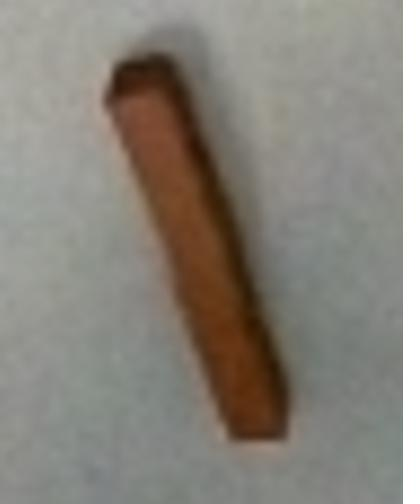

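Request:
move --target '[0.17, 0.287, 0.183, 0, 0, 0, 0.754, 0, 0.576, 0.696, 0.754, 0, 0.576, 0.696, 0.754, 0, 0.576, 0.696, 0.714, 0.678, 0.226, 0.168, 0.4, -0.6, 0, 0, 0, 0, 0, 0, 0.754, 0.04, 0.576, 0.696, 0.754, -0.04, 0.576, 0.696, 0.754, 0, 0.576, 0.696, 0.714, 0.678, 0.226, 0.168, 0.0, -0.85]' --speed 0.25

Request:
move --target '[0, 0, 0, 0, 0, 0, 0.754, 0, 0.576, 0.696, 0.754, 0, 0.576, 0.696, 0.754, 0, 0.576, 0.696, 0.714, 0.678, 0.226, 0.168, 0.4, -0.6, -0.0768, 0.4753, -0.1305, 0, 0, 0, 0.754, 0.04, 0.576, 0.696, 0.754, -0.04, 0.576, 0.696, 0.754, 0, 0.576, 0.696, 0.714, 0.678, 0.226, 0.168, 0.0, -0.85]' --speed 0.25 --cameras '["cam_right_wrist", "cam_high"]'

Scene clock: 275.33 s.
left_arm: end_effector_position=(+0.4500, -0.0499, +0.2496) hand_goal=(+0.754, +0.000, +0.576, +0.696, +0.754, +0.000, +0.576, +0.696, +0.754, +0.000, +0.576, +0.696, +0.714, +0.678, +0.226, +0.168) hand_measured=(+0.754, +0.000, +0.576, +0.696, +0.754, +0.000, +0.576, +0.696, +0.754, +0.000, +0.576, +0.696, +0.714, +0.678, +0.224, +0.168) hand_current_ma=(-1, +0, +1, +0, -1, +0, +1, +0, -1, +0, +1, +0, +0, -1, -5, +0) hand_state=(goal, goal, goal, goal, goal, goal, goal, goal, goal, goal, goal, goal, goal, goal, goal, goal) hand_current_limit=0.40 hand_speed=-0.60 end_effector_quat_wxyz=(+0.000, -0.219, +0.976, +0.000) | right_arm: end_effector_position=(+0.2821, +0.1878, +0.2234) hand_goal=(+0.754, +0.040, +0.576, +0.696, +0.754, -0.040, +0.576, +0.696, +0.754, +0.000, +0.576, +0.696, +0.714, +0.678, +0.226, +0.168) hand_measured=(+0.752, +0.036, +0.576, +0.696, +0.752, -0.036, +0.576, +0.696, +0.752, +0.000, +0.576, +0.696, +0.280, +0.678, +0.222, +0.168) hand_current_ma=(-5, -8, +0, +0, -4, +7, +0, +0, -4, +1, +0, +0, +0, -2, -10, -1) hand_state=(goal, goal, goal, goal, goal, goal, goal, goal, goal, goal, goal, goal, overload, goal, goal, goal) hand_current_limit=0.00 hand_speed=-0.85 end_effector_quat_wxyz=(+0.000, +0.996, -0.094, +0.000)
Joint positions: left_arm=[3.173 -1.632 -1.788 -1.293 1.572 -1.98] | right_arm=[0.369 -1.749 2.081 -1.903 -1.571 2.129]
Joint torques (N m): left_arm=[4.03 35.99 25.37 3.05 -0.22 1.36] | right_arm=[-11.06 -28.63 -38.01 0.4 -2.04 -0.93]
Wrist force (N): left_arm=[-1.0 -0.4 -0.8] | right_arm=[2.7 -2.4 2.5]
Wrist torque (N m): left_arm=[-0.10 -0.03 -0.02] | right_arm=[-0.24 -0.17 -0.04]
Wrist force, peak (N): left_arm=[-2.4 0.8 -1.7] | right_arm=[2.9 -2.5 2.5]
Hand target: left_arm +0.4500, -0.0498, +0.2498; +0.000, -0.219, +0.976, +0.000 | right_arm +0.2821, +0.1878, +0.2234; +0.000, +0.996, -0.094, +0.000
Off the commanded pose: left_arm 0.000 m, 0 deg | right_arm 0.000 m, 0 deg.
move: done

Scene clock: 277.03 s.
left_arm: end_effector_position=(+0.4500, -0.0498, +0.2498) hand_goal=(+0.754, +0.000, +0.576, +0.696, +0.754, +0.000, +0.576, +0.696, +0.754, +0.000, +0.576, +0.696, +0.714, +0.678, +0.226, +0.168) hand_measured=(+0.754, +0.000, +0.576, +0.696, +0.754, +0.000, +0.576, +0.696, +0.754, +0.000, +0.576, +0.696, +0.714, +0.678, +0.224, +0.168) hand_current_ma=(-1, +0, +1, +0, -1, +0, +1, +0, -1, +0, +1, +0, +0, -1, -5, +0) hand_state=(goal, goal, goal, goal, goal, goal, goal, goal, goal, goal, goal, goal, goal, goal, goal, goal) hand_current_limit=0.40 hand_speed=-0.60 end_effector_quat_wxyz=(+0.000, -0.219, +0.976, +0.000) | right_arm: end_effector_position=(+0.2360, +0.4728, +0.1451) hand_goal=(+0.754, +0.040, +0.576, +0.696, +0.754, -0.040, +0.576, +0.696, +0.754, +0.000, +0.576, +0.696, +0.714, +0.678, +0.226, +0.168) hand_measured=(+0.752, +0.036, +0.576, +0.696, +0.752, -0.036, +0.576, +0.696, +0.752, +0.000, +0.576, +0.696, +0.280, +0.678, +0.222, +0.168) hand_current_ma=(-5, -7, +0, +0, -4, +7, +0, +0, -4, +1, +0, +0, +0, -2, -10, -1) hand_state=(goal, goal, goal, goal, goal, goal, goal, goal, goal, goal, goal, goal, overload, goal, goal, goal) hand_current_limit=0.00 hand_speed=-0.85 end_effector_quat_wxyz=(+0.000, +0.996, -0.094, +0.000)
Joint positions: left_arm=[3.173 -1.632 -1.787 -1.293 1.572 -1.98] | right_arm=[0.892 -1.196 1.683 -2.057 -1.571 2.651]
Joint torques (N m): left_arm=[6.88 35.75 29.57 0.48 1.06 1.56] | right_arm=[-1.29 -30.93 -21.55 -4.51 -0.85 0.18]
Wrist force (N): left_arm=[-0.8 -0.6 -1.1] | right_arm=[2.7 -2.3 2.3]
Wrist torque (N m): left_arm=[-0.11 -0.05 0.00] | right_arm=[-0.23 -0.17 0.15]
Wrist force, peak (N): left_arm=[-1.0 -0.7 -1.1] | right_arm=[1.7 -4.9 2.9]
Hand target: left_arm +0.4500, -0.0498, +0.2498; +0.000, -0.219, +0.976, +0.000 | right_arm +0.2360, +0.4729, +0.1451; +0.000, +0.996, -0.094, +0.000
Off the commanded pose: left_arm 0.000 m, 0 deg | right_arm 0.000 m, 0 deg.
move: done
Images, in order (width x height): cam_high 672x504, cam_right_wrist 616x616.

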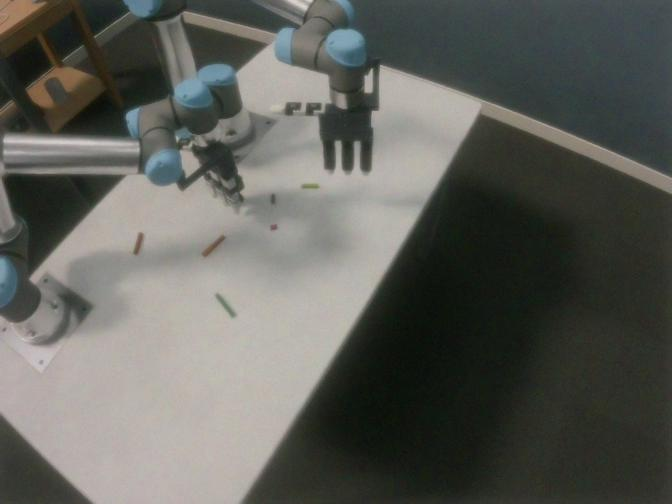

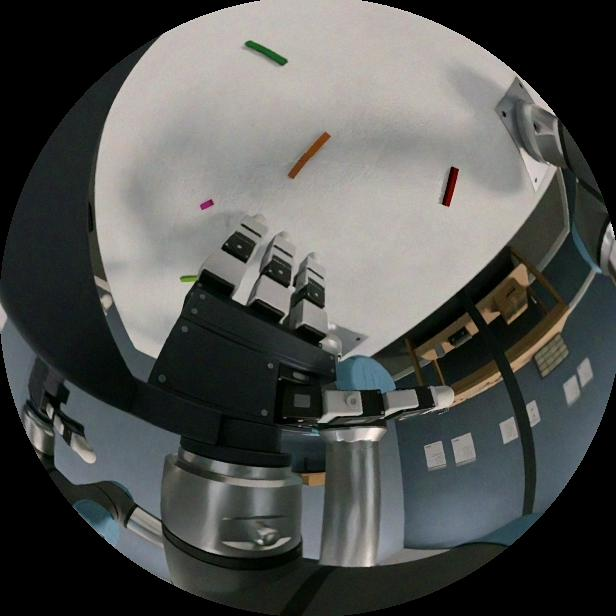

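Request:
zoom_image --camera "cam_right_wrist" --region '[280, 125, 340, 185]'

Request:
zoom_image --camera "cam_right_wrist" --region '[235, 30, 295, 90]'

Scaled by 8.400 from the camera's 616x616 image, which has a finer 880x880 frame.

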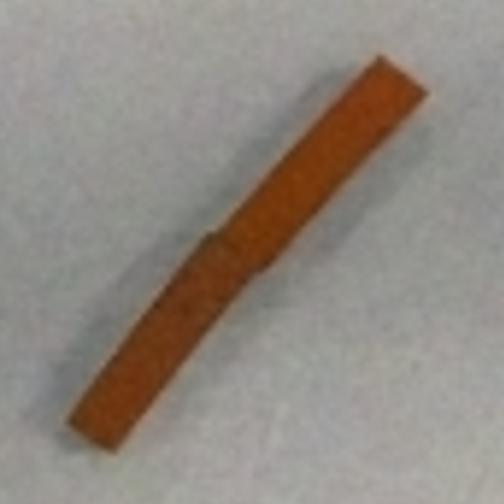

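Scaled by 8.400 from the camera's 616x616 image, which has a finer 880x880 frame.

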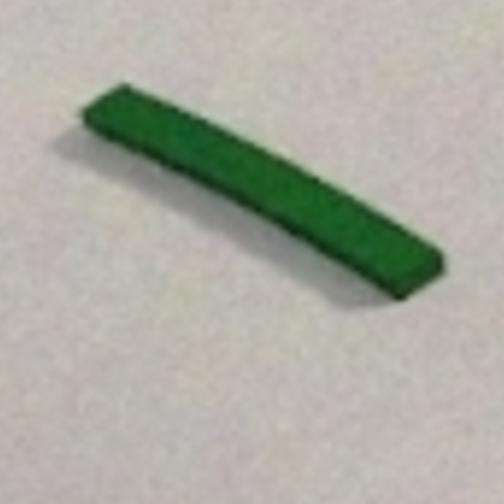

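Request:
move --pt "0 0 0 0 0 0 0.754 0 0.576 0.696 0.754 0 0.576 0.696 0.754 0 0.576 0.696 0.714 0.678 0.226 0.168 0.4 -0.6 0.083 -0.1907 0 0 0 0 0.754 0.04 0.576 0.696 0.754 -0.04 0.576 0.696 0.754 0 0.576 0.696 0.714 0.678 0.226 0.168 0.0 -0.85" --pt "0 0 0 0 0 0 0.754 0 0.576 0.696 0.754 0 0.576 0.696 0.754 0 0.576 0.696 0.714 0.678 0.226 0.168 0.4 -0.6 0.083 -0.1907 -0.0695 0 0 0 0.754 0.04 0.576 0.696 0.754 -0.04 0.576 0.696 0.754 0 0.576 0.696 0.714 0.678 0.226 0.168 0.0 -0.85" --speed '[0.15, 0.06]'

Request:
move --target '[0, 0, 0, 0, 0, 0, 0.754, 0, 0.576, 0.696, 0.754, 0, 0.576, 0.696, 0.754, 0, 0.576, 0.696, 0.714, 0.678, 0.226, 0.168, 0.4, -0.6, 0, 0, 0, 0, 0, 0, 0.754, -0.12, 0.576, 0.696, 0.754, 0.12, 0.576, 0.696, 0.754, 0, 0.576, 0.696, 0.714, 0.678, 0.226, 0.168, 0.0, -0.9]' --speed 0.05

Request:
move --target '[0, 0, 0, 0, 0, 0, 0.754, 0, 0.576, 0.696, 0.754, 0, 0.576, 0.696, 0.754, 0, 0.576, 0.696, 0.714, 0.678, 0.226, 0.168, 0.4, -0.6, 0, 0, 0, 0, 0, 0, 0.754, 0.04, 0.576, 0.696, 0.754, -0.04, 0.576, 0.696, 0.754, 0, 0.576, 0.696, 0.714, 0.678, 0.226, 0.168, 0.0, -0.9]' --speed 0.05

Request:
move --pt "0 0 0 0 0 0 0.754 0 0.576 0.696 0.754 0 0.576 0.696 0.754 0 0.576 0.696 0.714 0.678 0.226 0.168 0.4 -0.6 0 0 0.0695 0 0 0 0.754 0.04 0.576 0.696 0.754 -0.04 0.576 0.696 0.754 0 0.576 0.696 0.714 0.678 0.226 0.168 0.0 -0.85" --pt "0 0 0 0 0 0 0.754 0 0.576 0.696 0.754 0 0.576 0.696 0.754 0 0.576 0.696 0.714 0.678 0.226 0.168 0.4 -0.6 -0.083 0.1907 0.0695 0 0 0 0.754 0.04 0.576 0.696 0.754 -0.04 0.576 0.696 0.754 0 0.576 0.696 0.714 0.678 0.226 0.168 0.0 -0.85" --speed '[0.08, 0.2]' --cameras '["cam_right_wrist", "cam_high"]'

Request:
zoom_image --camera "cam_right_wrist" --region '[280, 125, 340, 185]'

Scene clock: 288.40 s.
left_arm: end_effector_position=(+0.4500, -0.0498, +0.2498) hand_goal=(+0.754, +0.000, +0.576, +0.696, +0.754, +0.000, +0.576, +0.696, +0.754, +0.000, +0.576, +0.696, +0.714, +0.678, +0.226, +0.168) hand_measured=(+0.754, +0.000, +0.576, +0.696, +0.754, +0.000, +0.576, +0.696, +0.754, +0.000, +0.576, +0.696, +0.714, +0.678, +0.224, +0.168) hand_current_ma=(-1, +0, +1, +0, -1, +0, +1, +0, -1, +0, +1, +0, +0, -1, -5, +0) hand_state=(goal, goal, goal, goal, goal, goal, goal, goal, goal, goal, goal, goal, goal, goal, goal, goal) hand_current_limit=0.40 hand_speed=-0.60 end_effector_quat_wxyz=(+0.000, -0.219, +0.976, +0.000) | right_arm: end_effector_position=(+0.2857, +0.3584, +0.1032) hand_goal=(+0.754, +0.040, +0.576, +0.696, +0.754, -0.040, +0.576, +0.696, +0.754, +0.000, +0.576, +0.696, +0.714, +0.678, +0.226, +0.168) hand_measured=(+0.752, +0.036, +0.576, +0.696, +0.752, -0.036, +0.576, +0.696, +0.752, +0.000, +0.576, +0.696, +0.280, +0.678, +0.222, +0.168) hand_current_ma=(-5, -7, +0, +0, -4, +7, +0, +0, -3, +1, +0, +0, +0, -2, -10, -1) hand_state=(goal, goal, goal, goal, goal, goal, goal, goal, goal, goal, goal, goal, overload, goal, goal, goal) hand_current_limit=0.00 hand_speed=-0.85 end_effector_quat_wxyz=(+0.000, +0.996, -0.094, +0.000)
Joint positions: left_arm=[3.173 -1.632 -1.787 -1.293 1.572 -1.98] | right_arm=[0.686 -1.292 1.945 -2.223 -1.571 2.446]
Joint torques (N m): left_arm=[6.9 35.91 29.64 0.51 1.13 1.38] | right_arm=[-5.25 -45.35 -32.95 0.21 1.97 -0.52]
Wrist force (N): left_arm=[-0.6 -0.6 -0.6] | right_arm=[2.6 -2.4 2.4]
Wrist torque (N m): left_arm=[-0.14 -0.06 0.02] | right_arm=[-0.24 -0.15 -0.05]
Wrist force, peak (N): left_arm=[-1.0 -0.8 -1.2] | right_arm=[1.9 -3.7 2.2]
Hand target: left_arm +0.4500, -0.0498, +0.2498; +0.000, -0.219, +0.976, +0.000 | right_arm +0.2858, +0.3585, +0.1034; +0.000, +0.996, -0.094, +0.000
Off the commanded pose: left_arm 0.000 m, 0 deg | right_arm 0.000 m, 0 deg.
move: done

Scene clock: 288.97 s.
left_arm: end_effector_position=(+0.4500, -0.0498, +0.2498) hand_goal=(+0.754, +0.000, +0.576, +0.696, +0.754, +0.000, +0.576, +0.696, +0.754, +0.000, +0.576, +0.696, +0.714, +0.678, +0.226, +0.168) hand_measured=(+0.754, +0.000, +0.576, +0.696, +0.754, +0.000, +0.576, +0.696, +0.754, +0.000, +0.576, +0.696, +0.714, +0.678, +0.224, +0.168) hand_current_ma=(-1, +0, +1, +0, -1, +0, +1, +0, -1, +0, +1, +0, +0, -1, -5, +0) hand_state=(goal, goal, goal, goal, goal, goal, goal, goal, goal, goal, goal, goal, goal, goal, goal, goal) hand_current_limit=0.40 hand_speed=-0.60 end_effector_quat_wxyz=(+0.000, -0.219, +0.976, +0.000) | right_arm: end_effector_position=(+0.2858, +0.3585, +0.1034) hand_goal=(+0.754, -0.120, +0.576, +0.696, +0.754, +0.120, +0.576, +0.696, +0.754, +0.000, +0.576, +0.696, +0.714, +0.678, +0.226, +0.168) hand_measured=(+0.752, -0.082, +0.576, +0.696, +0.752, +0.082, +0.576, +0.696, +0.752, +0.000, +0.576, +0.696, +0.280, +0.678, +0.222, +0.168) hand_current_ma=(-5, +118, +0, +0, -4, -115, +0, +0, -3, +1, +0, +0, +0, -2, -10, -1) hand_state=(goal, blocked, goal, goal, goal, blocked, goal, goal, goal, goal, goal, goal, overload, goal, goal, goal) hand_current_limit=0.00 hand_speed=-0.90 end_effector_quat_wxyz=(+0.000, +0.996, -0.094, +0.000)
Joint positions: left_arm=[3.173 -1.632 -1.787 -1.293 1.572 -1.98] | right_arm=[0.686 -1.292 1.945 -2.223 -1.571 2.446]
Joint torques (N m): left_arm=[6.41 35.52 28.95 0.5 1.1 1.29] | right_arm=[-9.74 -45.19 -33.8 -0.45 1.84 -0.24]
Wrist force (N): left_arm=[-0.9 -0.6 -0.7] | right_arm=[2.5 -2.6 2.6]
Wrist torque (N m): left_arm=[-0.13 -0.03 -0.01] | right_arm=[-0.28 -0.14 -0.06]
Wrist force, peak (N): left_arm=[-0.7 -0.8 -1.2] | right_arm=[2.8 -2.6 2.4]
Hand target: left_arm +0.4500, -0.0498, +0.2498; +0.000, -0.219, +0.976, +0.000 | right_arm +0.2858, +0.3585, +0.1034; +0.000, +0.996, -0.094, +0.000
Off the commanded pose: left_arm 0.000 m, 0 deg | right_arm 0.000 m, 0 deg.
move: done

Scene clock: 289.63 s.
left_arm: end_effector_position=(+0.4500, -0.0498, +0.2498) hand_goal=(+0.754, +0.000, +0.576, +0.696, +0.754, +0.000, +0.576, +0.696, +0.754, +0.000, +0.576, +0.696, +0.714, +0.678, +0.226, +0.168) hand_measured=(+0.754, +0.000, +0.576, +0.696, +0.754, +0.000, +0.576, +0.696, +0.754, +0.000, +0.576, +0.696, +0.714, +0.678, +0.224, +0.168) hand_current_ma=(-1, +0, +1, +0, -1, +0, +1, +0, -1, +0, +1, +0, +0, -1, -5, +0) hand_state=(goal, goal, goal, goal, goal, goal, goal, goal, goal, goal, goal, goal, goal, goal, goal, goal) hand_current_limit=0.40 hand_speed=-0.60 end_effector_quat_wxyz=(+0.000, -0.219, +0.976, +0.000) | right_arm: end_effector_position=(+0.2858, +0.3585, +0.1034) hand_goal=(+0.754, +0.040, +0.576, +0.696, +0.754, -0.040, +0.576, +0.696, +0.754, +0.000, +0.576, +0.696, +0.714, +0.678, +0.226, +0.168) hand_measured=(+0.752, +0.036, +0.576, +0.696, +0.752, -0.036, +0.576, +0.696, +0.752, +0.000, +0.576, +0.696, +0.280, +0.678, +0.222, +0.168) hand_current_ma=(-5, -8, +0, +0, -4, +8, +0, +0, -3, +1, +0, +0, +0, -2, -10, -1) hand_state=(goal, goal, goal, goal, goal, goal, goal, goal, goal, goal, goal, goal, overload, goal, goal, goal) hand_current_limit=0.00 hand_speed=-0.90 end_effector_quat_wxyz=(+0.000, +0.996, -0.094, +0.000)
Joint positions: left_arm=[3.173 -1.632 -1.787 -1.293 1.572 -1.98] | right_arm=[0.686 -1.292 1.945 -2.223 -1.571 2.446]
Joint torques (N m): left_arm=[6.87 35.51 29.87 0.57 1.1 1.3] | right_arm=[-10.91 -45.5 -33.96 -1.06 1.25 0.38]
Wrist force (N): left_arm=[-0.7 -0.3 -0.8] | right_arm=[2.7 -2.5 2.5]
Wrist torque (N m): left_arm=[-0.11 -0.05 0.00] | right_arm=[-0.26 -0.16 -0.05]
Wrist force, peak (N): left_arm=[-1.1 -0.5 -1.0] | right_arm=[2.7 -2.5 2.5]
Hand target: left_arm +0.4500, -0.0498, +0.2498; +0.000, -0.219, +0.976, +0.000 | right_arm +0.2858, +0.3585, +0.1034; +0.000, +0.996, -0.094, +0.000
Off the commanded pose: left_arm 0.000 m, 0 deg | right_arm 0.000 m, 0 deg.
move: done

Scene clock: 291.47 s.
left_arm: end_effector_position=(+0.4500, -0.0498, +0.2498) hand_goal=(+0.754, +0.000, +0.576, +0.696, +0.754, +0.000, +0.576, +0.696, +0.754, +0.000, +0.576, +0.696, +0.714, +0.678, +0.226, +0.168) hand_measured=(+0.754, +0.000, +0.576, +0.696, +0.754, +0.000, +0.576, +0.696, +0.754, +0.000, +0.576, +0.696, +0.714, +0.678, +0.224, +0.168) hand_current_ma=(-1, +0, +1, +0, -1, +0, +1, +0, -1, +0, +1, +0, +0, -1, -5, +0) hand_state=(goal, goal, goal, goal, goal, goal, goal, goal, goal, goal, goal, goal, goal, goal, goal, goal) hand_current_limit=0.40 hand_speed=-0.60 end_effector_quat_wxyz=(+0.000, -0.219, +0.976, +0.000) | right_arm: end_effector_position=(+0.2361, +0.4729, +0.1450) hand_goal=(+0.754, +0.040, +0.576, +0.696, +0.754, -0.040, +0.576, +0.696, +0.754, +0.000, +0.576, +0.696, +0.714, +0.678, +0.226, +0.168) hand_measured=(+0.752, +0.036, +0.576, +0.696, +0.752, -0.036, +0.576, +0.696, +0.752, +0.000, +0.576, +0.696, +0.280, +0.678, +0.222, +0.168) hand_current_ma=(-5, -7, +0, +0, -4, +7, +0, +0, -3, +1, +0, +0, +0, -2, -10, -1) hand_state=(goal, goal, goal, goal, goal, goal, goal, goal, goal, goal, goal, goal, overload, goal, goal, goal) hand_current_limit=0.00 hand_speed=-0.85 end_effector_quat_wxyz=(+0.000, +0.996, -0.094, +0.000)
Joint positions: left_arm=[3.173 -1.632 -1.787 -1.293 1.572 -1.98] | right_arm=[0.892 -1.196 1.683 -2.057 -1.571 2.651]
Joint torques (N m): left_arm=[5.91 35.25 29.07 0.42 1.07 1.35] | right_arm=[0.04 -45.07 -17.41 -5.08 -1.66 0.3]
Wrist force (N): left_arm=[-0.9 -0.4 -0.7] | right_arm=[2.5 -2.4 2.4]
Wrist torque (N m): left_arm=[-0.12 -0.03 -0.02] | right_arm=[-0.24 -0.14 0.14]
Wrist force, peak (N): left_arm=[-1.0 -0.8 -1.1] | right_arm=[1.8 -4.1 2.3]
Hand target: left_arm +0.4500, -0.0498, +0.2498; +0.000, -0.219, +0.976, +0.000 | right_arm +0.2360, +0.4729, +0.1451; +0.000, +0.996, -0.094, +0.000
Off the commanded pose: left_arm 0.000 m, 0 deg | right_arm 0.000 m, 0 deg.
move: done
Images, in order (width x height): cam_high 672x504, cam_right_wrist 616x616.

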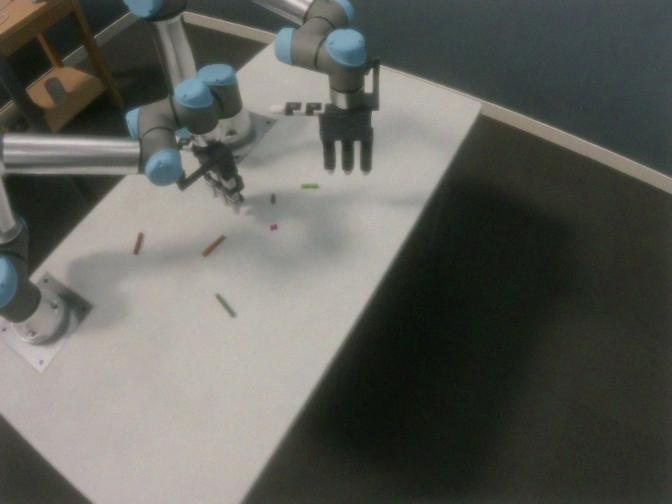

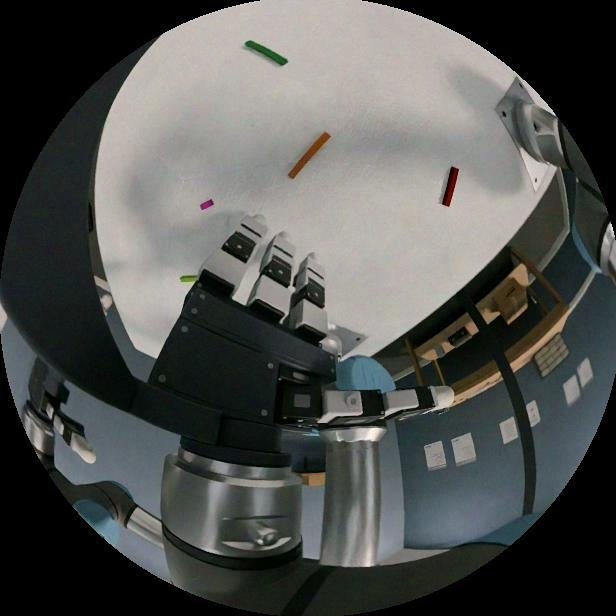

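Scaled by 8.400 from the camera's 616x616 image, which has a finer 880x880 frame.

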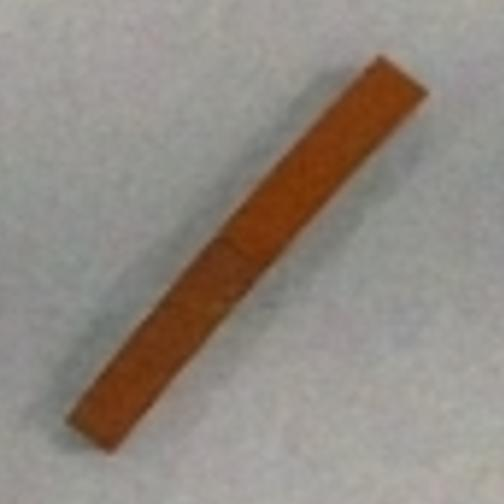

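Request:
zoom_image --camera "cam_right_wrist" --region '[296, 140, 324, 168]'

Request:
zoom_image --camera "cam_right_wrist" --region '[285, 130, 335, 180]'

Scaled by 18.000 from the camera's 616x616 image, which has a finer 880x880 frame.

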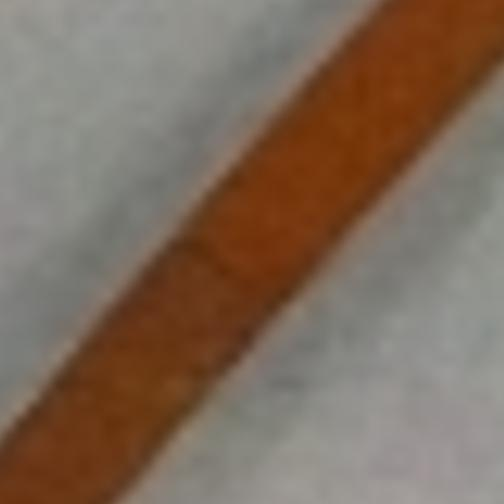

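Scaled by 10.080 from the camera's 616x616 image, which has a finer 880x880 frame.

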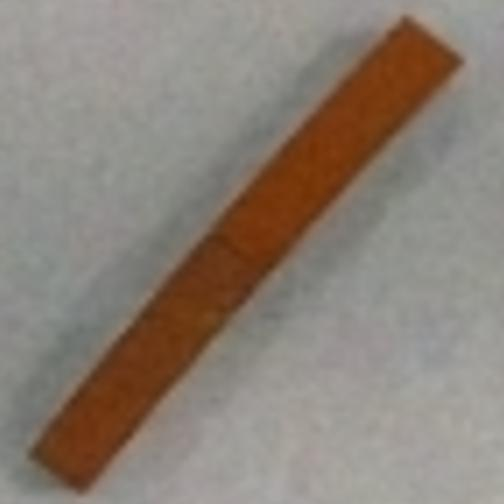

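Request:
finished_scene --scene 1

The scene is finished: the task was done.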